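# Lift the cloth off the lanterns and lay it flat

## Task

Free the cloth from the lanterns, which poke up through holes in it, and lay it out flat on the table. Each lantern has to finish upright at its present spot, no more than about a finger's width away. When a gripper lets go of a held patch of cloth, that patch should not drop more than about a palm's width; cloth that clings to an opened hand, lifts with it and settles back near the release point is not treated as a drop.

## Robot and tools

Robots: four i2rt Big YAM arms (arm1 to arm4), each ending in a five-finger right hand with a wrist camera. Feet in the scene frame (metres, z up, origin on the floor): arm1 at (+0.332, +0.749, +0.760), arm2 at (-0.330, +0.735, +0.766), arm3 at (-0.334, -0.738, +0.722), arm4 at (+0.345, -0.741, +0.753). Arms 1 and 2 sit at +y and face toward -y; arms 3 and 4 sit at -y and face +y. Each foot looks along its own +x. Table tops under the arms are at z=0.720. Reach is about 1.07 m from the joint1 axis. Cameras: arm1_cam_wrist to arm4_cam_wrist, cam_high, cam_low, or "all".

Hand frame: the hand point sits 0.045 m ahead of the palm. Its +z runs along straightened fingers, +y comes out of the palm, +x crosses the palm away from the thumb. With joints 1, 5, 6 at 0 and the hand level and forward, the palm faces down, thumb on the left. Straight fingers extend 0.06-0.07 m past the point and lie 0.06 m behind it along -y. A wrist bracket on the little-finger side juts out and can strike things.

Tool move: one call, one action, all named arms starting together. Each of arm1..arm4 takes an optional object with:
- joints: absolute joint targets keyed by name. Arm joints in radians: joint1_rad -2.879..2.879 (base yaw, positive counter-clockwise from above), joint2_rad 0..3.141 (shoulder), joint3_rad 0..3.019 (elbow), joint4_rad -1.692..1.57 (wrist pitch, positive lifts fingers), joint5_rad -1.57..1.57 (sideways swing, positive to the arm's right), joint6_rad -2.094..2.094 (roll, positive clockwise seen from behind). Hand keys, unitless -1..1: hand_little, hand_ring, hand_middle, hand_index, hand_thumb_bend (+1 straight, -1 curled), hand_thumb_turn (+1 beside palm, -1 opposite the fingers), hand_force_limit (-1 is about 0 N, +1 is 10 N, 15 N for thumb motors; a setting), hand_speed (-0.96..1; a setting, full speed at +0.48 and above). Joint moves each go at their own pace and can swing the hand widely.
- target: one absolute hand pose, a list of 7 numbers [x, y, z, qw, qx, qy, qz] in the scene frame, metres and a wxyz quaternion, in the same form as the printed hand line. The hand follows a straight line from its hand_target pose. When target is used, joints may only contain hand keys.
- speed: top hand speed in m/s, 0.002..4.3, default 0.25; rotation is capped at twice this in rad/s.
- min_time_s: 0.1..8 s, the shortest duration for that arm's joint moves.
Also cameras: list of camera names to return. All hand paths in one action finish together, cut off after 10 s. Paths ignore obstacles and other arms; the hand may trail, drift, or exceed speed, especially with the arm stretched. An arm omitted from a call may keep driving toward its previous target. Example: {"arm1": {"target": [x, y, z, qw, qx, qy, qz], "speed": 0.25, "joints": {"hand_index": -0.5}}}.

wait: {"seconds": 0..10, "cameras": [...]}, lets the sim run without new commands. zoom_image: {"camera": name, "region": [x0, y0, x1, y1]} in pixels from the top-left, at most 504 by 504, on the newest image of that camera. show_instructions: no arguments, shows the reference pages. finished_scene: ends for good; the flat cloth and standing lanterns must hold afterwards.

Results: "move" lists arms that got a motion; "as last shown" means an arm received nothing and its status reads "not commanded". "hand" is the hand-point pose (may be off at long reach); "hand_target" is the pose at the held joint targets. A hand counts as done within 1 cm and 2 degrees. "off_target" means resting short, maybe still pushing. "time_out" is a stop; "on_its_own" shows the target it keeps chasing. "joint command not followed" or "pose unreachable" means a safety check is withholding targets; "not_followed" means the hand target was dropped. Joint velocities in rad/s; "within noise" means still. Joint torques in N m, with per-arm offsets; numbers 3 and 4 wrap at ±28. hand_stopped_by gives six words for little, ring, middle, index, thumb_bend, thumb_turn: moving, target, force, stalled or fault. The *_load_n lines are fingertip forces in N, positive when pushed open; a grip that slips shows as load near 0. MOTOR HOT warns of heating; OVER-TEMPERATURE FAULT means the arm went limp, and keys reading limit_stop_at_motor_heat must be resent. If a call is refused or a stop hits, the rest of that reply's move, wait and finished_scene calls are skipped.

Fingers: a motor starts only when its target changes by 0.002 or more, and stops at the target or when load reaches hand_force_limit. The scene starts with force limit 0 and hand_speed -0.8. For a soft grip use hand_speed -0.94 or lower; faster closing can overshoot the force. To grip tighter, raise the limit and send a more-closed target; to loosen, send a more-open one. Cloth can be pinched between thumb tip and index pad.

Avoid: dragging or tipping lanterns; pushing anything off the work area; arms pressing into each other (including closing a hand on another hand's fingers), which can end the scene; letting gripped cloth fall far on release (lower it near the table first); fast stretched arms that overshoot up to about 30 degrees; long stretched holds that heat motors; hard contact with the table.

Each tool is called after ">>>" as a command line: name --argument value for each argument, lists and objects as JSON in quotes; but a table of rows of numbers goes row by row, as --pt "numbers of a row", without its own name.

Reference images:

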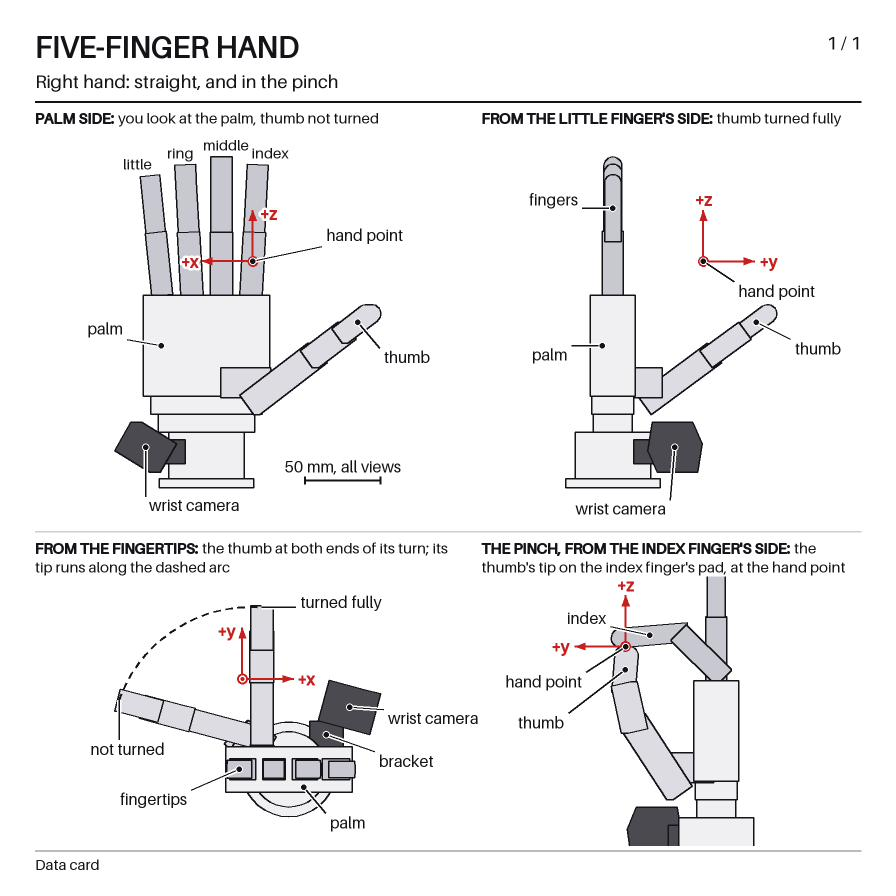

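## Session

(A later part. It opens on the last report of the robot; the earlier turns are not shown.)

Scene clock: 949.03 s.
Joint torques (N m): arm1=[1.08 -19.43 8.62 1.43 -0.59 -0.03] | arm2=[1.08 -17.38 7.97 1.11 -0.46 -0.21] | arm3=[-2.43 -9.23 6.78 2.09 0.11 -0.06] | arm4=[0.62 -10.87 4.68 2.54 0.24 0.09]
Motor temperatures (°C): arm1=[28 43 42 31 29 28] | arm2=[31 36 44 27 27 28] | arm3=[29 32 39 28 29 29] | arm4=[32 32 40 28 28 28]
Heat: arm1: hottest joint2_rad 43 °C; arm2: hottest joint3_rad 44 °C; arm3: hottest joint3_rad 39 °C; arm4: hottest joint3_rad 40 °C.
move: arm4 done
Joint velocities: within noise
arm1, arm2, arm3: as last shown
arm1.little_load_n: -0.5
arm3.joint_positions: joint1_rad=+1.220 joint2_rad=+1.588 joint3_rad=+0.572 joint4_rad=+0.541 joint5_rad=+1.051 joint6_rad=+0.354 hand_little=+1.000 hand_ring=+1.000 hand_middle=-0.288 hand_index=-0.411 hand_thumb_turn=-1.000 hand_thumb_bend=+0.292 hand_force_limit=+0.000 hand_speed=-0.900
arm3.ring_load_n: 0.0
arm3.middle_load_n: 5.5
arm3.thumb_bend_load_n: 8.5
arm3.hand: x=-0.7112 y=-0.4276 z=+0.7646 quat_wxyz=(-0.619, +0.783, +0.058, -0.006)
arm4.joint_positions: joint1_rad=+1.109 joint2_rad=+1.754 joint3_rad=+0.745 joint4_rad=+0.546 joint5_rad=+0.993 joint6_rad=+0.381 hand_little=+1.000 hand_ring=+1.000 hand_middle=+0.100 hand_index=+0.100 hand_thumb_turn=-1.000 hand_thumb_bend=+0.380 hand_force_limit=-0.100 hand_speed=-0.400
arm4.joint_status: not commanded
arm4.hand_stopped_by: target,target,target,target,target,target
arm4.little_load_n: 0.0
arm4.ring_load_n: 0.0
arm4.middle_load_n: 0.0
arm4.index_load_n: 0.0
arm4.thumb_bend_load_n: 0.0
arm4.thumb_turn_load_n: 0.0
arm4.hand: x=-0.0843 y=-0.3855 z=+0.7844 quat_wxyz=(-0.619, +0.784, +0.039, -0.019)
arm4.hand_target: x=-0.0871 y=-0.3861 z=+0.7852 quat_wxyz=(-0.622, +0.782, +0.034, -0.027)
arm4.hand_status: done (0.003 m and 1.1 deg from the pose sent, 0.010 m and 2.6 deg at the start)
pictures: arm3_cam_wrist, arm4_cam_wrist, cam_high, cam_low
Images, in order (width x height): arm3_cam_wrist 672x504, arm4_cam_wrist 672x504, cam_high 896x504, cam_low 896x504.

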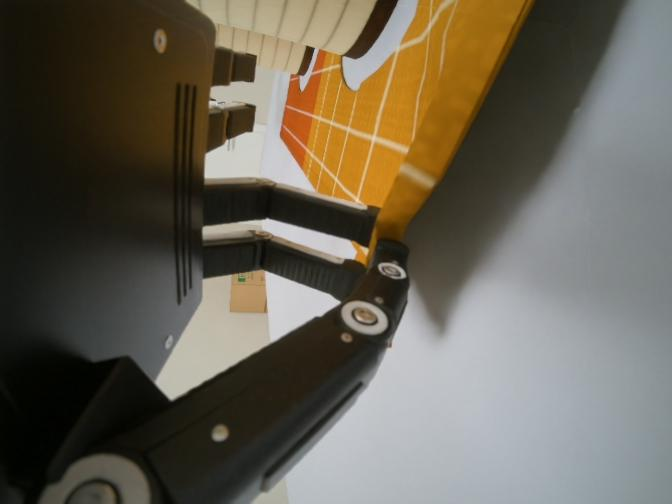

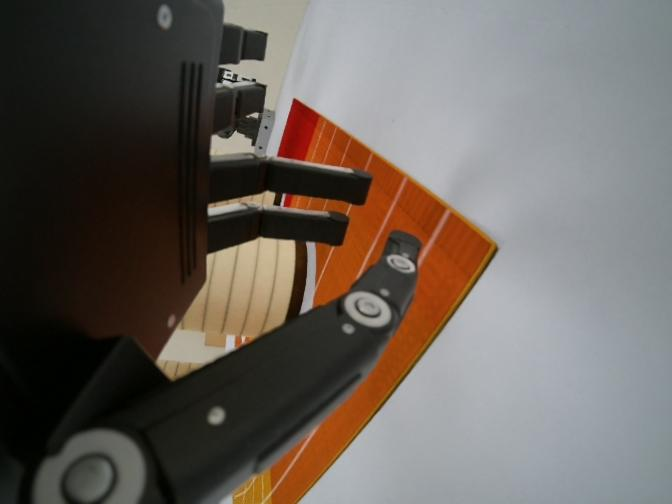

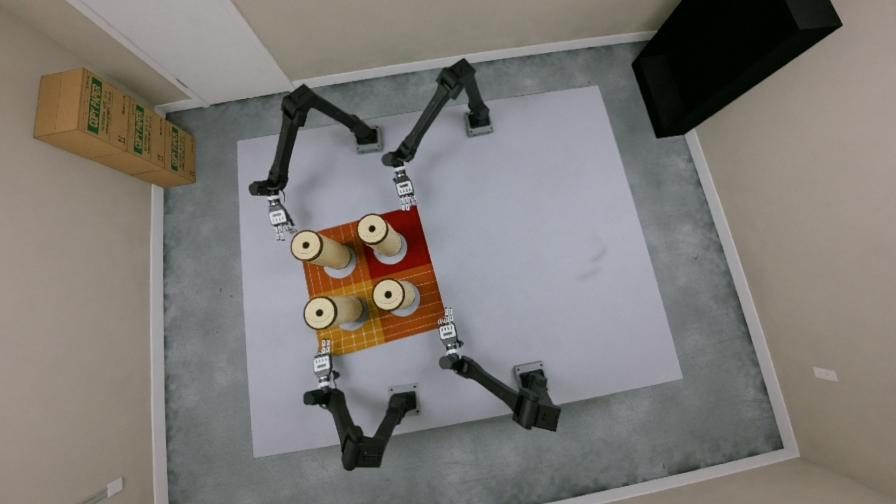

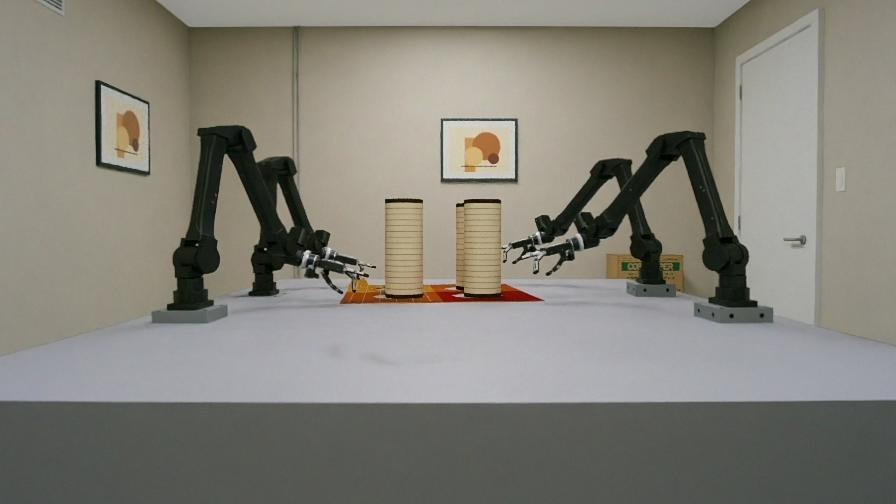

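>>> move --arm4 '{"target": [-0.068, -0.383, 0.790, 0.6220, -0.7819, -0.0341, 0.0272], "speed": 0.1}'

>>> move --arm4 '{"target": [-0.070, -0.380, 0.728, 0.6220, -0.7819, -0.0341, 0.0272], "speed": 0.08}' --cameras '["arm4_cam_wrist", "cam_low"]'

>>> zoom_image --camera "cam_low" --region '[320, 260, 380, 310]'

>>> zoom_image --camera "arm4_cam_wrist" --region '[250, 120, 550, 320]'

Scene clock: 961.50 s.
Joint torques (N m): arm1=[1.14 -19.6 8.57 1.16 -0.62 -0.01] | arm2=[1.08 -17.38 7.97 1.11 -0.47 -0.2] | arm3=[-2.37 -9.41 6.75 2.04 0.11 -0.05] | arm4=[-0.44 -12.51 4.53 2.54 0.23 -0.07]
Motor temperatures (°C): arm1=[28 44 41 31 29 28] | arm2=[31 36 42 27 27 28] | arm3=[29 33 38 28 29 29] | arm4=[32 32 40 28 28 28]
Heat: arm1: hottest joint2_rad 44 °C; arm2: hottest joint3_rad 42 °C; arm3: hottest joint3_rad 38 °C; arm4: hottest joint3_rad 40 °C.
move: arm4 off_target
Joint velocities: within noise
arm1, arm2, arm3: as last shown
arm1.little_load_n: 0.0
arm2.middle_load_n: -0.5
arm3.thumb_bend_load_n: 9.0
arm4.joint_positions: joint1_rad=+1.095 joint2_rad=+1.741 joint3_rad=+0.698 joint4_rad=+0.571 joint5_rad=+0.969 joint6_rad=+0.376 hand_little=+1.000 hand_ring=+1.000 hand_middle=+0.100 hand_index=+0.100 hand_thumb_turn=-1.000 hand_thumb_bend=+0.380 hand_force_limit=-0.100 hand_speed=-0.400
arm4.joint_status: not commanded
arm4.hand_stopped_by: target,target,target,target,target,target
arm4.little_load_n: 0.0
arm4.ring_load_n: 0.0
arm4.middle_load_n: 0.0
arm4.index_load_n: 0.0
arm4.thumb_bend_load_n: 0.0
arm4.thumb_turn_load_n: 0.0
arm4.hand: x=-0.0677 y=-0.3888 z=+0.7762 quat_wxyz=(-0.614, +0.788, +0.044, -0.019)
arm4.hand_target: x=-0.0680 y=-0.3830 z=+0.7900 quat_wxyz=(-0.622, +0.782, +0.034, -0.027)
arm4.hand_status: off_target (0.015 m and 1.9 deg from the pose sent, 0.017 m and 1.2 deg at the start)
pictures: none

Scene clock: 962.80 s.
Joint torques (N m): arm1=[0.03 -19.55 8.39 1.16 -0.6 -0.06] | arm2=[1.03 -17.32 7.97 1.13 -0.46 -0.21] | arm3=[-2.37 -9.35 6.8 2.04 0.1 -0.05] | arm4=[-0.56 -7.47 3.92 1.8 -0.2 -0.08]
Motor temperatures (°C): arm1=[28 44 41 31 29 28] | arm2=[31 36 42 27 27 28] | arm3=[29 33 38 28 29 29] | arm4=[32 32 40 28 28 28]
Heat: arm1: hottest joint2_rad 44 °C; arm2: hottest joint3_rad 42 °C; arm3: hottest joint3_rad 38 °C; arm4: hottest joint3_rad 40 °C.
move: arm4 off_target
Joint velocities: within noise
arm1, arm2, arm3: as last shown
arm2.little_load_n: -0.5
arm2.middle_load_n: 0.0
arm4.joint_positions: joint1_rad=+1.095 joint2_rad=+1.862 joint3_rad=+0.698 joint4_rad=+0.781 joint5_rad=+0.976 joint6_rad=+0.376 hand_little=+1.000 hand_ring=+1.000 hand_middle=+0.100 hand_index=+0.100 hand_thumb_turn=-1.000 hand_thumb_bend=+0.379 hand_force_limit=-0.100 hand_speed=-0.400
arm4.joint_status: not commanded
arm4.hand_stopped_by: target,target,target,target,target,target
arm4.little_load_n: 0.0
arm4.ring_load_n: 0.0
arm4.middle_load_n: 0.0
arm4.index_load_n: 0.0
arm4.thumb_bend_load_n: -5.5
arm4.thumb_turn_load_n: -3.0
arm4.hand: x=-0.0783 y=-0.3820 z=+0.7539 quat_wxyz=(-0.632, +0.773, +0.018, -0.047)
arm4.hand_target: x=-0.0692 y=-0.3809 z=+0.7290 quat_wxyz=(-0.622, +0.782, +0.034, -0.027)
arm4.hand_status: off_target (0.027 m and 3.2 deg from the pose sent, 0.049 m and 1.9 deg at the start)
Images, in order (width x height): arm4_cam_wrist 672x504, cam_low 896x504.

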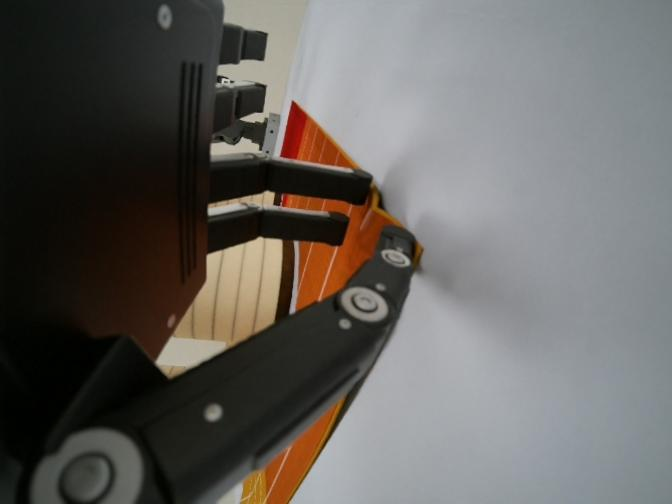

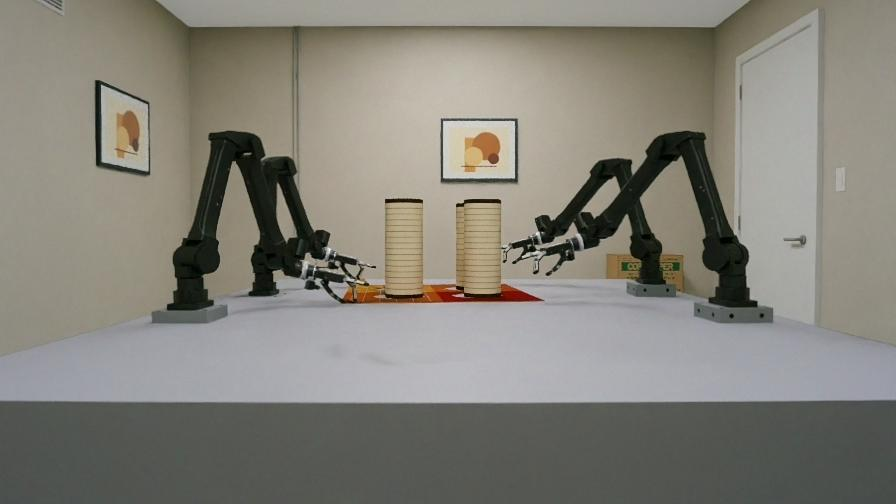

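Scaled by 8.400 from the camera's image (finer frame: 1280x720).

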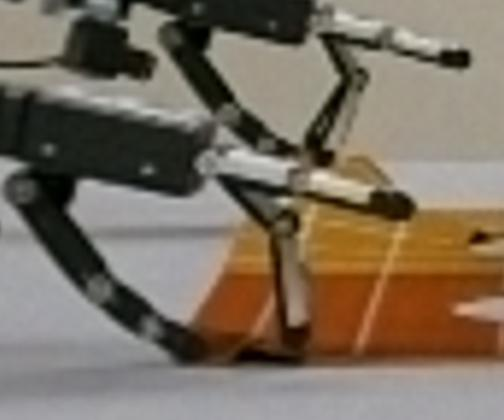

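Scaled by 1.680 from the camera's image (finer frame: 960x720).

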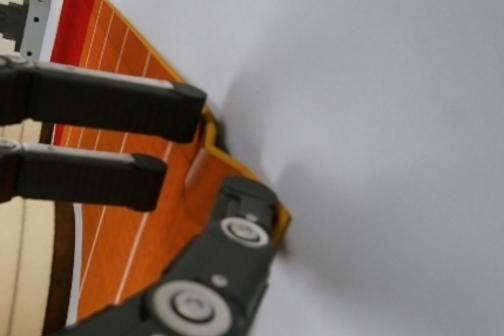

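>>> move --arm4 '{"target": [-0.070, -0.374, 0.726, 0.6225, -0.7807, -0.0546, 0.0109], "speed": 0.03, "joints": {"hand_index": -0.32, "hand_middle": -0.35, "hand_speed": -0.88, "hand_force_limit": -0.2}}' --cameras '["arm4_cam_wrist", "cam_low"]'

>>> zoom_image --camera "cam_low" --region '[320, 260, 380, 310]'

>>> zoom_image --camera "arm4_cam_wrist" --region '[250, 120, 550, 320]'

Scene clock: 970.07 s.
Joint torques (N m): arm1=[0.38 -19.25 8.42 1.18 -0.58 -0.1] | arm2=[1.08 -17.32 7.95 1.11 -0.47 -0.21] | arm3=[-2.37 -9.17 6.75 2.04 0.12 -0.04] | arm4=[-0.67 -7.3 4.3 1.61 -0.26 -0.15]
Motor temperatures (°C): arm1=[28 45 41 31 29 28] | arm2=[31 36 42 27 27 28] | arm3=[29 33 38 28 29 29] | arm4=[32 32 40 28 28 28]
Heat: arm1: hottest joint2_rad 45 °C; arm2: hottest joint3_rad 42 °C; arm3: hottest joint3_rad 38 °C; arm4: hottest joint3_rad 40 °C.
move: arm4 off_target
Joint velocities: within noise
arm1, arm2, arm3: as last shown
arm1.thumb_bend_load_n: 0.5
arm2.little_load_n: 0.0
arm2.ring_load_n: -0.5
arm3.middle_load_n: 6.0
arm4.joint_positions: joint1_rad=+1.087 joint2_rad=+1.866 joint3_rad=+0.708 joint4_rad=+0.786 joint5_rad=+0.969 joint6_rad=+0.323 hand_little=+1.000 hand_ring=+1.000 hand_middle=-0.288 hand_index=-0.319 hand_thumb_turn=-1.000 hand_thumb_bend=+0.380 hand_force_limit=-0.200 hand_speed=-0.880
arm4.joint_status: hand_middle off_target (ended at -0.288, target -0.350); the others done
arm4.hand_stopped_by: target,target,force,target,target,target
arm4.little_load_n: 0.0
arm4.ring_load_n: 0.0
arm4.middle_load_n: 4.0
arm4.index_load_n: 3.5
arm4.thumb_bend_load_n: 0.0
arm4.thumb_turn_load_n: -2.0
arm4.hand: x=-0.0780 y=-0.3770 z=+0.7541 quat_wxyz=(-0.634, +0.772, +0.035, -0.034)
arm4.hand_target: x=-0.0688 y=-0.3752 z=+0.7271 quat_wxyz=(-0.622, +0.781, +0.055, -0.011)
arm4.hand_status: off_target (0.029 m and 3.8 deg from the pose sent, 0.030 m and 6.0 deg at the start)
Images, in order (width x height): arm4_cam_wrist 672x504, cam_low 896x504.

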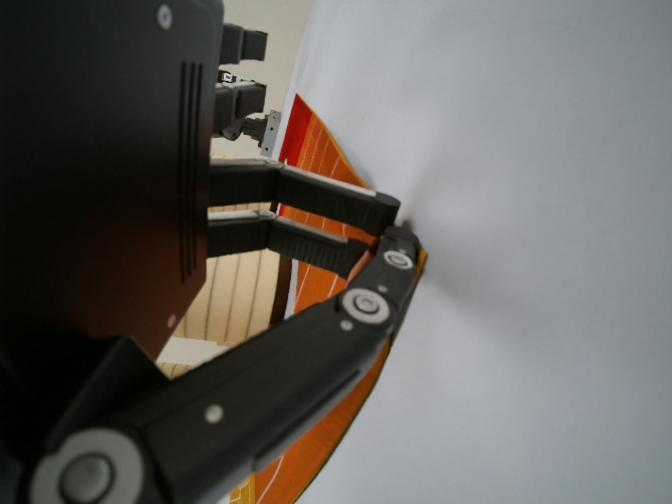

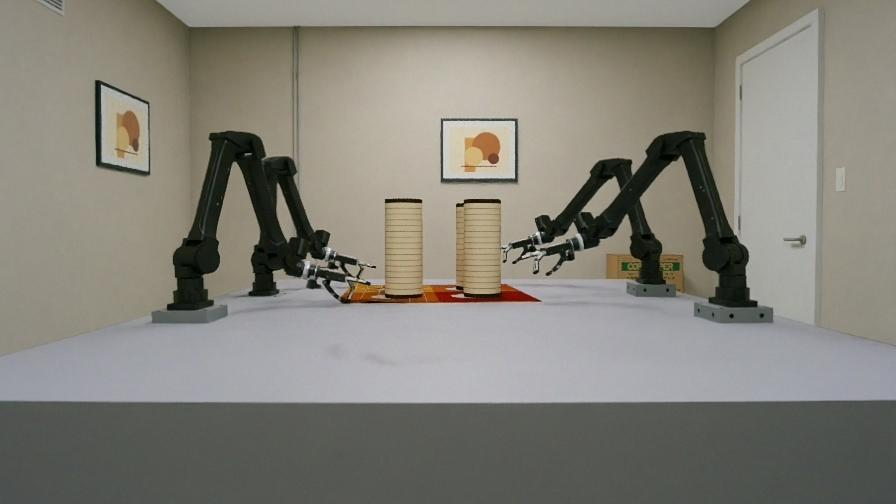

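Scaled by 8.400 from the camera's image (finer frame: 1280x720).

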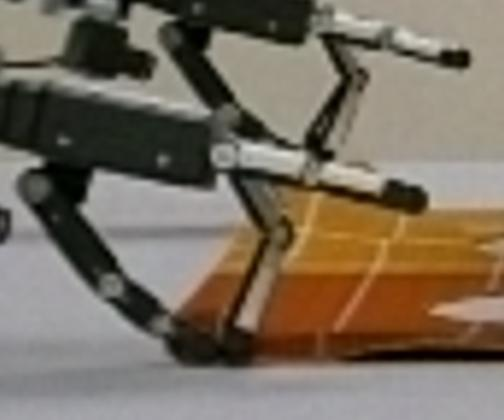

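Scaled by 1.680 from the camera's image (finer frame: 960x720).

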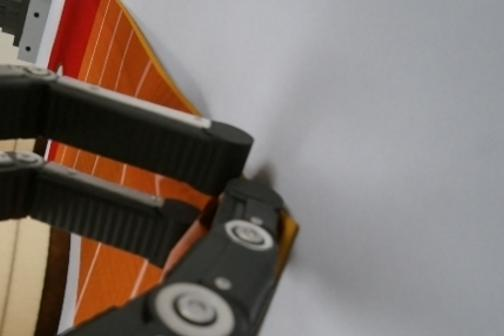

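>>> move --arm4 '{"joints": {"hand_thumb_bend": 0.15, "hand_speed": -0.88, "hand_force_limit": -0.2}}'

>>> move --arm4 '{"joints": {"hand_index": -0.45, "hand_middle": -0.4, "hand_speed": -0.92, "hand_force_limit": 0.1}}'

>>> move --arm4 '{"target": [-0.076, -0.380, 0.775, 0.6225, -0.7807, -0.0546, 0.0109], "speed": 0.04}' --cameras '["arm4_cam_wrist", "cam_low"]'

>>> zoom_image --camera "cam_low" --region '[320, 260, 380, 310]'

Scene clock: 975.10 s.
Joint torques (N m): arm1=[0.67 -19.9 8.46 1.17 -0.66 -0.02] | arm2=[1.14 -17.32 7.97 1.13 -0.46 -0.21] | arm3=[-2.49 -9.47 6.74 2.07 0.11 -0.05] | arm4=[-0.67 -7.53 4.27 1.61 -0.24 -0.14]
Motor temperatures (°C): arm1=[28 45 41 31 29 28] | arm2=[31 36 42 27 27 28] | arm3=[29 33 38 28 29 29] | arm4=[32 31 40 28 28 28]
Heat: arm1: hottest joint2_rad 45 °C; arm2: hottest joint3_rad 42 °C; arm3: hottest joint3_rad 38 °C; arm4: hottest joint3_rad 40 °C.
move: arm4 off_target
Joint velocities: within noise
arm1, arm2, arm3: as last shown
arm1.thumb_bend_load_n: 0.0
arm2.ring_load_n: 0.0
arm2.thumb_bend_load_n: 0.5
arm3.middle_load_n: 5.5
arm3.thumb_bend_load_n: 8.5
arm4.joint_positions: joint1_rad=+1.086 joint2_rad=+1.869 joint3_rad=+0.708 joint4_rad=+0.786 joint5_rad=+0.968 joint6_rad=+0.323 hand_little=+1.000 hand_ring=+1.000 hand_middle=-0.288 hand_index=-0.319 hand_thumb_turn=-1.000 hand_thumb_bend=+0.310 hand_force_limit=-0.200 hand_speed=-0.880
arm4.joint_status: hand_thumb_bend off_target (ended at +0.310, target +0.150); the others done
arm4.hand_stopped_by: target,target,force,target,force,target
arm4.little_load_n: 0.0
arm4.ring_load_n: 0.0
arm4.middle_load_n: 7.0
arm4.index_load_n: 6.0
arm4.thumb_bend_load_n: 6.0
arm4.thumb_turn_load_n: -1.5
arm4.hand: x=-0.0776 y=-0.3770 z=+0.7527 quat_wxyz=(-0.633, +0.772, +0.036, -0.033)
arm4.hand_target: x=-0.0688 y=-0.3751 z=+0.7271 quat_wxyz=(-0.622, +0.781, +0.054, -0.011)
arm4.hand_status: not commanded
pictures: none

Scene clock: 975.80 s.
Joint torques (N m): arm1=[0.97 -19.14 8.47 1.31 -0.57 -0.03] | arm2=[1.08 -17.2 7.97 1.13 -0.46 -0.21] | arm3=[-2.32 -9 6.83 2.1 0.13 -0.06] | arm4=[-0.62 -7.59 4.27 1.59 -0.24 -0.15]
Motor temperatures (°C): arm1=[28 45 41 31 29 28] | arm2=[31 36 42 27 27 28] | arm3=[29 33 38 28 29 29] | arm4=[32 31 39 28 28 28]
Heat: arm1: hottest joint2_rad 45 °C; arm2: hottest joint3_rad 42 °C; arm3: hottest joint3_rad 38 °C; arm4: hottest joint3_rad 39 °C.
move: arm4 off_target
Joint velocities: within noise
arm1, arm2, arm3: as last shown
arm2.thumb_bend_load_n: 0.0
arm3.middle_load_n: 6.0
arm3.index_load_n: 4.0
arm3.thumb_bend_load_n: 9.0
arm4.joint_positions: joint1_rad=+1.086 joint2_rad=+1.869 joint3_rad=+0.708 joint4_rad=+0.786 joint5_rad=+0.968 joint6_rad=+0.323 hand_little=+1.000 hand_ring=+1.000 hand_middle=-0.288 hand_index=-0.319 hand_thumb_turn=-1.000 hand_thumb_bend=+0.310 hand_force_limit=+0.100 hand_speed=-0.920
arm4.joint_status: hand_middle off_target (ended at -0.288, target -0.400); hand_index off_target (ended at -0.319, target -0.450); the others done
arm4.hand_stopped_by: target,target,force,force,force,target
arm4.little_load_n: 0.0
arm4.ring_load_n: 0.0
arm4.middle_load_n: 7.0
arm4.index_load_n: 6.0
arm4.thumb_bend_load_n: 6.0
arm4.thumb_turn_load_n: -1.5
arm4.hand: x=-0.0776 y=-0.3770 z=+0.7527 quat_wxyz=(-0.633, +0.772, +0.036, -0.033)
arm4.hand_target: x=-0.0688 y=-0.3751 z=+0.7271 quat_wxyz=(-0.622, +0.781, +0.054, -0.011)
arm4.hand_status: not commanded
pictures: none

Scene clock: 977.53 s.
Joint torques (N m): arm1=[0.85 -19.49 8.38 1.33 -0.59 -0.07] | arm2=[1.08 -17.26 7.95 1.11 -0.47 -0.21] | arm3=[-2.43 -9.29 6.72 2.02 0.12 -0.03] | arm4=[0.79 -12.69 5.61 1.25 0.45 -0.04]
Motor temperatures (°C): arm1=[28 45 41 31 29 28] | arm2=[31 36 41 27 27 28] | arm3=[29 33 38 28 29 29] | arm4=[32 31 39 28 28 28]
Heat: arm1: hottest joint2_rad 45 °C; arm2: hottest joint3_rad 41 °C; arm3: hottest joint3_rad 38 °C; arm4: hottest joint3_rad 39 °C.
move: arm4 off_target
Joint velocities: within noise
arm1, arm2, arm3: as last shown
arm1.little_load_n: -0.5
arm3.joint_positions: joint1_rad=+1.220 joint2_rad=+1.588 joint3_rad=+0.572 joint4_rad=+0.541 joint5_rad=+1.051 joint6_rad=+0.352 hand_little=+1.000 hand_ring=+1.000 hand_middle=-0.288 hand_index=-0.411 hand_thumb_turn=-1.000 hand_thumb_bend=+0.292 hand_force_limit=+0.000 hand_speed=-0.900
arm3.middle_load_n: 5.5
arm3.thumb_turn_load_n: -0.5
arm3.hand: x=-0.7111 y=-0.4276 z=+0.7645 quat_wxyz=(-0.619, +0.783, +0.059, -0.005)
arm3.hand_target: x=-0.7158 y=-0.4241 z=+0.7680 quat_wxyz=(-0.622, +0.781, +0.055, -0.011)
arm4.joint_positions: joint1_rad=+1.086 joint2_rad=+1.796 joint3_rad=+0.708 joint4_rad=+0.633 joint5_rad=+0.968 joint6_rad=+0.323 hand_little=+1.000 hand_ring=+1.000 hand_middle=-0.288 hand_index=-0.319 hand_thumb_turn=-1.000 hand_thumb_bend=+0.310 hand_force_limit=+0.100 hand_speed=-0.920
arm4.joint_status: not commanded
arm4.hand_stopped_by: target,target,force,force,force,target
arm4.little_load_n: 0.0
arm4.ring_load_n: 0.0
arm4.middle_load_n: 6.0
arm4.index_load_n: 4.0
arm4.thumb_bend_load_n: 7.5
arm4.thumb_turn_load_n: 0.5
arm4.hand: x=-0.0679 y=-0.3821 z=+0.7620 quat_wxyz=(-0.618, +0.784, +0.057, -0.006)
arm4.hand_target: x=-0.0758 y=-0.3801 z=+0.7750 quat_wxyz=(-0.623, +0.781, +0.055, -0.011)
arm4.hand_status: off_target (0.015 m and 0.9 deg from the pose sent, 0.023 m and 3.7 deg at the start)
Images, in order (width x height): arm4_cam_wrist 672x504, cam_low 896x504.

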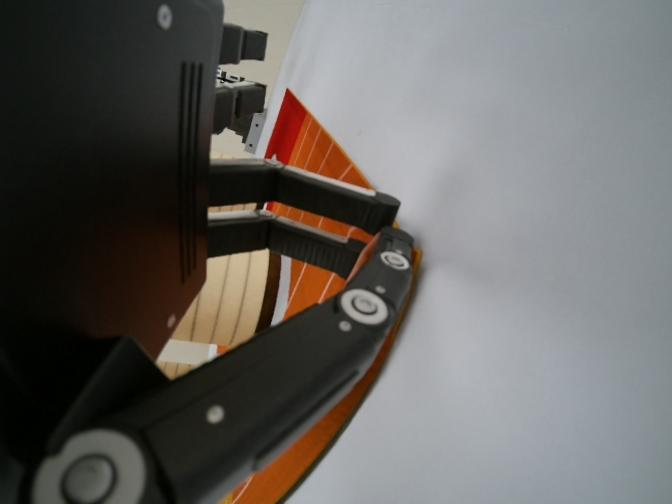

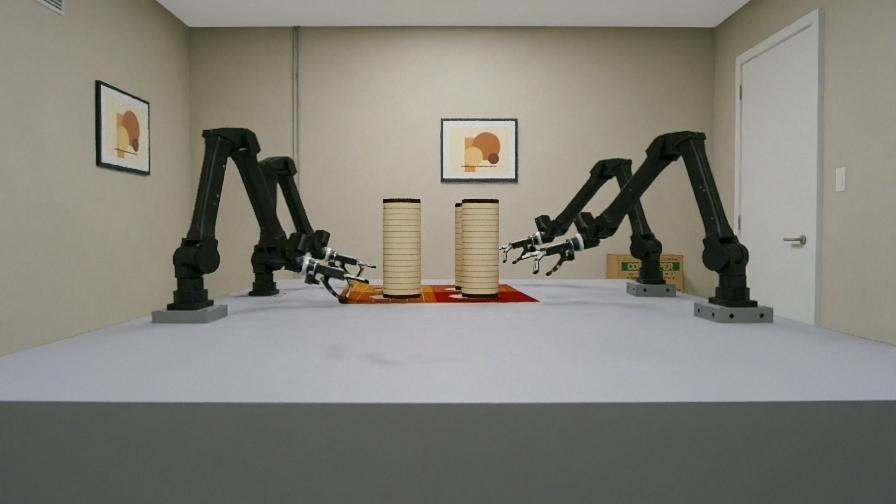

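Scaled by 8.400 from the camera's image (finer frame: 1280x720).

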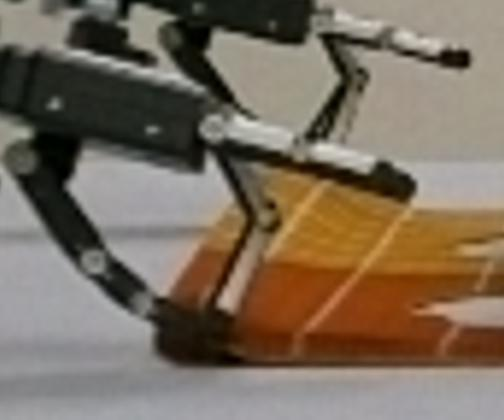

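>>> move --arm3 '{"target": [-0.7158, -0.405, 0.772, 0.6225, -0.7807, -0.0546, 0.0109], "speed": 0.04}' --arm4 '{"target": [-0.0758, -0.362, 0.779, 0.6225, -0.7807, -0.0546, 0.0109], "speed": 0.04}' --cameras '["cam_high", "cam_low"]'

Scene clock: 1002.77 s.
Joint torques (N m): arm1=[0.91 -19.37 8.47 1.17 -0.61 -0.09] | arm2=[1.08 -17.32 7.98 1.13 -0.47 -0.21] | arm3=[-2.37 -9.05 8.25 2.03 0.09 -0.08] | arm4=[-0.44 -12.45 6.67 1.5 0.25 -0.01]
Motor temperatures (°C): arm1=[28 46 40 31 29 28] | arm2=[31 36 41 27 27 28] | arm3=[29 33 37 28 29 29] | arm4=[32 32 40 28 28 28]
Heat: arm1: hottest joint2_rad 46 °C; arm2: hottest joint3_rad 41 °C; arm3: hottest joint3_rad 37 °C; arm4: hottest joint3_rad 40 °C.
move: arm3 off_target; arm4 off_target
Joint velocities: within noise
arm1.joint_positions: joint1_rad=-1.114 joint2_rad=+1.923 joint3_rad=+1.221 joint4_rad=+0.162 joint5_rad=-1.115 joint6_rad=-0.467 hand_little=+1.000 hand_ring=+1.000 hand_middle=+0.100 hand_index=+0.100 hand_thumb_turn=-1.000 hand_thumb_bend=+0.380 hand_force_limit=+0.200 hand_speed=-0.400
arm1.joint_status: not commanded
arm1.hand_stopped_by: target,target,target,target,target,target
arm1.little_load_n: 0.0
arm1.ring_load_n: 0.0
arm1.middle_load_n: 0.0
arm1.index_load_n: 0.0
arm1.thumb_bend_load_n: 0.0
arm1.thumb_turn_load_n: 0.0
arm1.hand: x=-0.1191 y=+0.3033 z=+0.8334 quat_wxyz=(-0.040, +0.030, -0.785, +0.618)
arm1.hand_target: x=-0.1249 y=+0.3098 z=+0.8498 quat_wxyz=(-0.027, +0.034, -0.782, +0.622)
arm1.hand_status: not commanded
arm2.joint_positions: joint1_rad=-0.914 joint2_rad=+1.935 joint3_rad=+1.231 joint4_rad=+0.264 joint5_rad=-1.014 joint6_rad=-0.377 hand_little=+1.000 hand_ring=+1.000 hand_middle=+0.100 hand_index=+0.100 hand_thumb_turn=-1.000 hand_thumb_bend=+0.380 hand_force_limit=+0.000 hand_speed=-0.400
arm2.joint_status: not commanded
arm2.hand_stopped_by: target,target,target,target,target,target
arm2.little_load_n: 0.0
arm2.ring_load_n: 0.0
arm2.middle_load_n: 0.0
arm2.index_load_n: 0.0
arm2.thumb_bend_load_n: 0.0
arm2.thumb_turn_load_n: 0.0
arm2.hand: x=-0.7588 y=+0.2341 z=+0.8450 quat_wxyz=(-0.030, +0.035, -0.781, +0.622)
arm2.hand_target: x=-0.7600 y=+0.2399 z=+0.8499 quat_wxyz=(-0.027, +0.034, -0.782, +0.622)
arm2.hand_status: not commanded
arm3.joint_positions: joint1_rad=+1.176 joint2_rad=+1.589 joint3_rad=+0.572 joint4_rad=+0.561 joint5_rad=+1.009 joint6_rad=+0.316 hand_little=+1.000 hand_ring=+1.000 hand_middle=-0.288 hand_index=-0.411 hand_thumb_turn=-1.000 hand_thumb_bend=+0.292 hand_force_limit=+0.000 hand_speed=-0.900
arm3.joint_status: not commanded
arm3.hand_stopped_by: target,target,force,force,force,target
arm3.little_load_n: -0.5
arm3.ring_load_n: 0.0
arm3.middle_load_n: 5.5
arm3.index_load_n: 4.0
arm3.thumb_bend_load_n: 9.0
arm3.thumb_turn_load_n: 0.0
arm3.hand: x=-0.7046 y=-0.4135 z=+0.7638 quat_wxyz=(-0.616, +0.785, +0.063, -0.002)
arm3.hand_target: x=-0.7153 y=-0.4054 z=+0.7723 quat_wxyz=(-0.622, +0.781, +0.055, -0.011)
arm3.hand_status: off_target (0.016 m and 1.7 deg from the pose sent, 0.024 m and 1.0 deg at the start)
arm4.joint_positions: joint1_rad=+1.063 joint2_rad=+1.796 joint3_rad=+0.716 joint4_rad=+0.633 joint5_rad=+0.939 joint6_rad=+0.302 hand_little=+1.000 hand_ring=+1.000 hand_middle=-0.288 hand_index=-0.319 hand_thumb_turn=-1.000 hand_thumb_bend=+0.310 hand_force_limit=+0.100 hand_speed=-0.920
arm4.joint_status: not commanded
arm4.hand_stopped_by: target,target,force,force,force,target
arm4.little_load_n: 0.0
arm4.ring_load_n: 0.0
arm4.middle_load_n: 6.0
arm4.index_load_n: 3.5
arm4.thumb_bend_load_n: 7.0
arm4.thumb_turn_load_n: 0.0
arm4.hand: x=-0.0667 y=-0.3731 z=+0.7628 quat_wxyz=(-0.615, +0.786, +0.062, -0.006)
arm4.hand_target: x=-0.0753 y=-0.3622 z=+0.7795 quat_wxyz=(-0.623, +0.780, +0.054, -0.011)
arm4.hand_status: off_target (0.022 m and 1.5 deg from the pose sent, 0.027 m and 0.9 deg at the start)
Images, in order (width x height): cam_high 896x504, cam_low 896x504.

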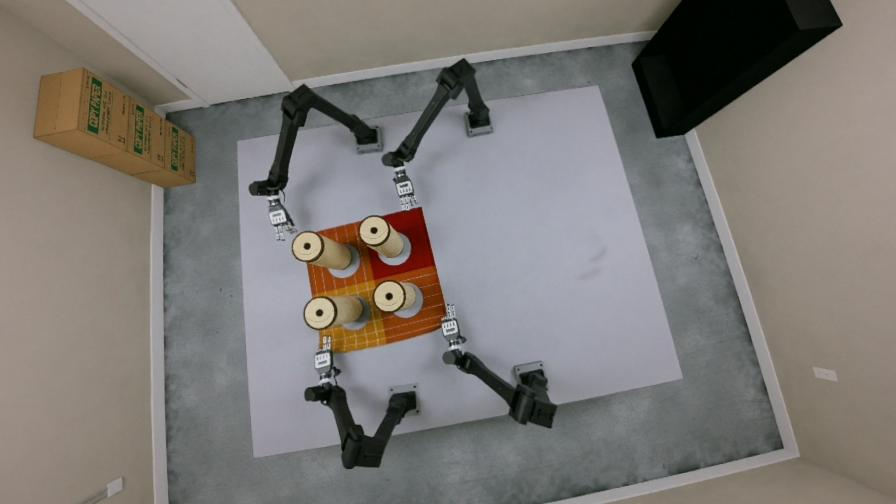

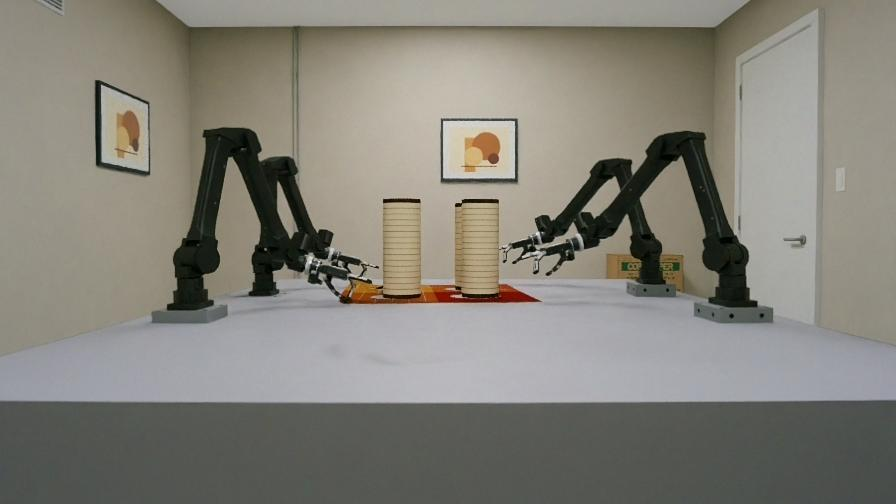

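>>> zoom_image --camera "cam_high" --region '[280, 190, 460, 370]'

>>> zoom_image --camera "cam_low" --region '[310, 240, 570, 320]'

Scaled by 2.800 from the camera's image (finer frame: 1280x720).

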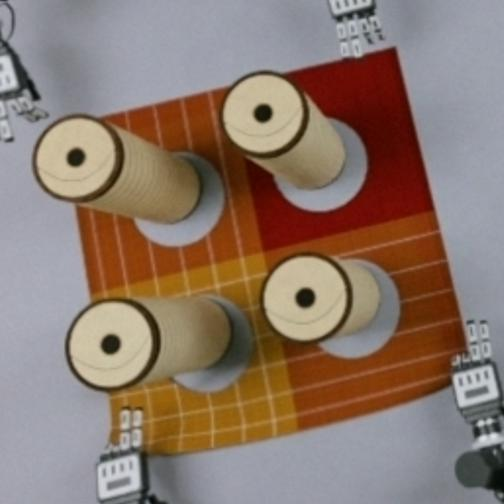

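Scaled by 1.938 from the camera's image (finer frame: 1280x720).

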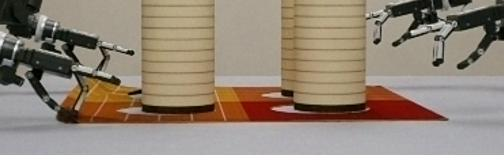

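>>> move --arm1 '{"target": [-0.114, 0.274, 0.785, 0.0272, -0.0341, 0.7819, -0.6220], "speed": 0.1}' --cameras '["cam_low", "arm1_cam_wrist", "cam_high"]'

>>> zoom_image --camera "cam_low" --region '[480, 240, 580, 320]'

Scene clock: 1021.13 s.
Joint torques (N m): arm1=[2.61 -17.85 8.24 2.32 -0.42 0.15] | arm2=[1.08 -17.26 7.95 1.1 -0.47 -0.21] | arm3=[-2.49 -9 8.27 2.09 0.09 -0.05] | arm4=[-0.44 -12.51 6.68 1.47 0.25 -0.1]
Motor temperatures (°C): arm1=[28 47 40 31 29 28] | arm2=[31 36 40 27 27 28] | arm3=[29 33 38 28 29 29] | arm4=[32 32 40 28 28 28]
Heat: arm1: hottest joint2_rad 47 °C; arm2: hottest joint3_rad 40 °C; arm3: hottest joint3_rad 38 °C; arm4: hottest joint3_rad 40 °C.
move: arm1 done
Joint velocities: within noise
arm1.joint_positions: joint1_rad=-1.072 joint2_rad=+2.026 joint3_rad=+1.208 joint4_rad=+0.334 joint5_rad=-1.062 joint6_rad=-0.418 hand_little=+1.000 hand_ring=+1.000 hand_middle=+0.100 hand_index=+0.100 hand_thumb_turn=-1.000 hand_thumb_bend=+0.380 hand_force_limit=+0.200 hand_speed=-0.400
arm1.joint_status: not commanded
arm1.hand_stopped_by: target,target,target,target,target,target
arm1.little_load_n: 0.0
arm1.ring_load_n: 0.0
arm1.middle_load_n: 0.0
arm1.index_load_n: 0.0
arm1.thumb_bend_load_n: 0.0
arm1.thumb_turn_load_n: 0.0
arm1.hand: x=-0.1151 y=+0.2797 z=+0.7823 quat_wxyz=(-0.030, +0.028, -0.785, +0.618)
arm1.hand_target: x=-0.1140 y=+0.2741 z=+0.7850 quat_wxyz=(-0.027, +0.034, -0.782, +0.622)
arm1.hand_status: done (0.006 m and 0.9 deg from the pose sent, 0.057 m and 1.7 deg at the start)
arm2, arm3, arm4: as last shown
arm3.little_load_n: 0.0
arm3.hand: x=-0.7046 y=-0.4135 z=+0.7637 quat_wxyz=(-0.616, +0.785, +0.063, -0.001)
arm4.index_load_n: 3.0
arm4.hand: x=-0.0666 y=-0.3731 z=+0.7628 quat_wxyz=(-0.615, +0.786, +0.063, -0.006)
pictures: arm1_cam_wrist, cam_high, cam_low
Images, in order (width x height): arm1_cam_wrist 672x504, cam_high 896x504, cam_low 896x504.

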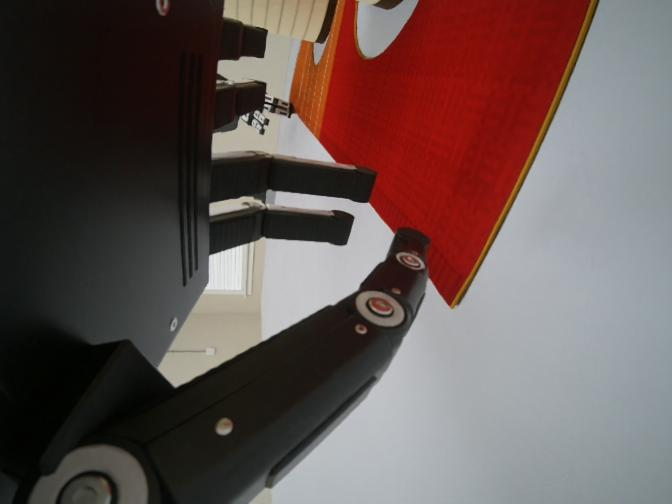

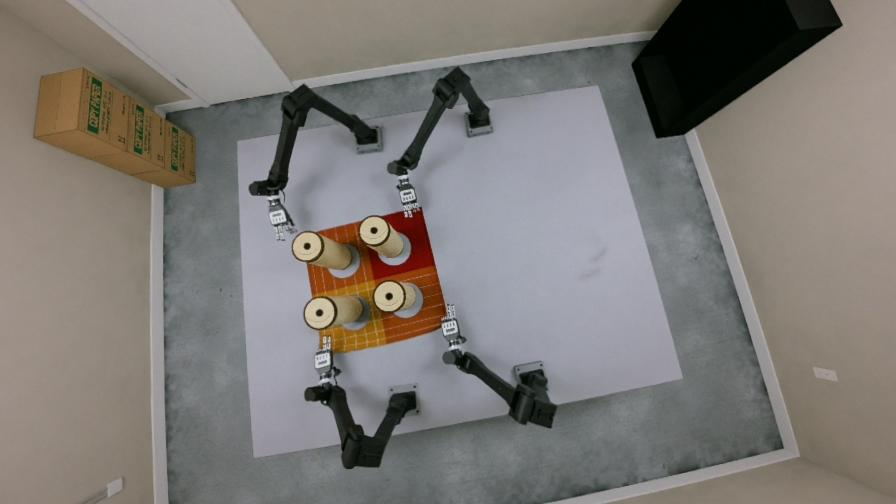

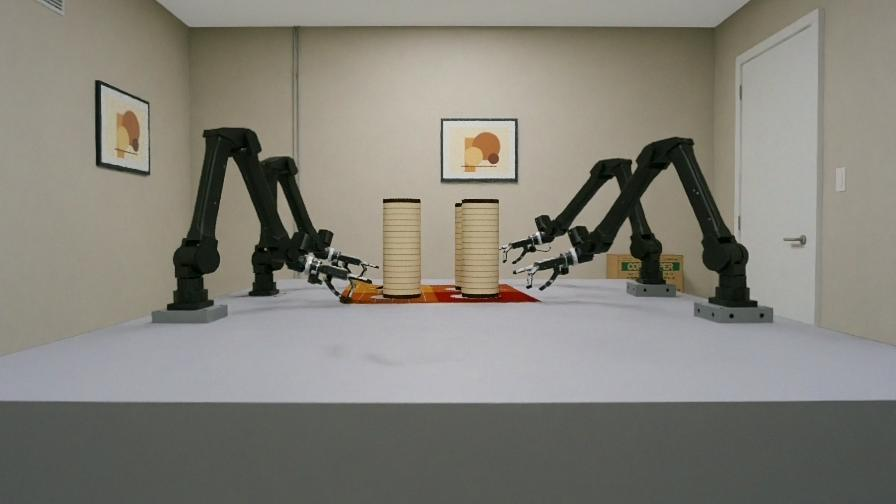

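Scaled by 5.040 from the camera's image (finer frame: 1280x720).

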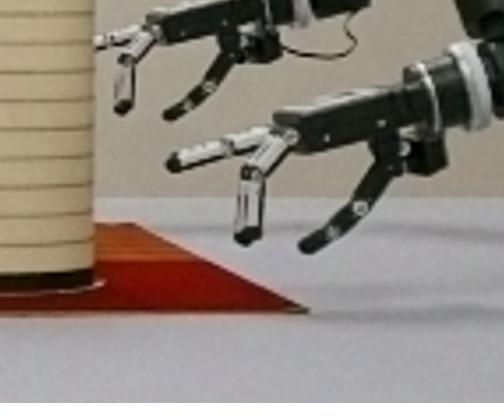

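>>> move --arm1 '{"target": [-0.114, 0.262, 0.745, 0.0272, -0.0341, 0.7819, -0.6220], "speed": 0.06}' --cameras '["cam_low", "arm1_cam_wrist"]'

>>> zoom_image --camera "cam_low" --region '[480, 240, 580, 320]'

Scene clock: 1029.50 s.
Joint torques (N m): arm1=[3.25 -16.85 8.99 2.28 -0.39 0.1] | arm2=[1.08 -17.26 7.97 1.11 -0.47 -0.21] | arm3=[-2.55 -8.88 8.24 2.11 0.08 -0.06] | arm4=[-0.44 -12.45 6.67 1.47 0.25 -0.1]
Motor temperatures (°C): arm1=[27 46 40 31 29 28] | arm2=[31 36 40 27 27 28] | arm3=[29 33 38 29 29 29] | arm4=[32 32 40 28 28 28]
Heat: arm1: hottest joint2_rad 46 °C; arm2: hottest joint3_rad 40 °C; arm3: hottest joint3_rad 38 °C; arm4: hottest joint3_rad 40 °C.
move: arm1 off_target
Joint velocities: within noise
arm1.joint_positions: joint1_rad=-1.062 joint2_rad=+2.106 joint3_rad=+1.208 joint4_rad=+0.425 joint5_rad=-1.047 joint6_rad=-0.400 hand_little=+1.000 hand_ring=+1.000 hand_middle=+0.100 hand_index=+0.100 hand_thumb_turn=-1.000 hand_thumb_bend=+0.380 hand_force_limit=+0.200 hand_speed=-0.400
arm1.joint_status: not commanded
arm1.hand_stopped_by: target,target,target,target,target,target
arm1.little_load_n: 0.0
arm1.ring_load_n: 0.0
arm1.middle_load_n: 0.0
arm1.index_load_n: 0.0
arm1.thumb_bend_load_n: 0.0
arm1.thumb_turn_load_n: 0.0
arm1.hand: x=-0.1138 y=+0.2739 z=+0.7438 quat_wxyz=(-0.030, +0.024, -0.786, +0.618)
arm1.hand_target: x=-0.1136 y=+0.2622 z=+0.7451 quat_wxyz=(-0.027, +0.034, -0.782, +0.622)
arm1.hand_status: off_target (0.012 m and 1.3 deg from the pose sent, 0.041 m and 0.9 deg at the start)
arm2, arm3, arm4: as last shown
arm2.index_load_n: -0.5
arm3.little_load_n: -0.5
arm3.index_load_n: 3.5
arm4.middle_load_n: 5.5
arm4.thumb_bend_load_n: 7.5
pictures: arm1_cam_wrist, cam_low
Images, in order (width x height): arm1_cam_wrist 672x504, cam_low 896x504.

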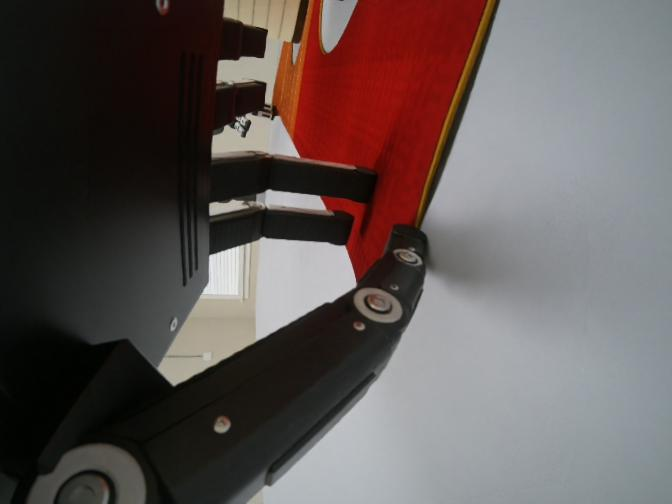

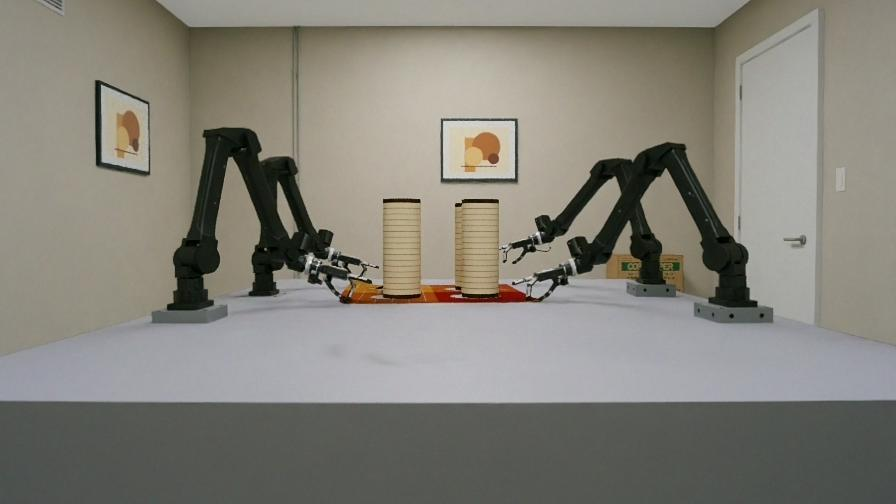

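Scaled by 5.040 from the camera's image (finer frame: 1280x720).

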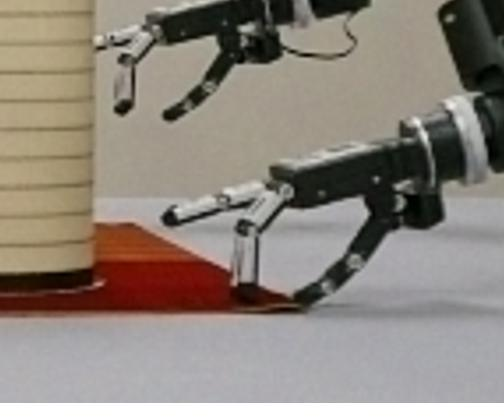

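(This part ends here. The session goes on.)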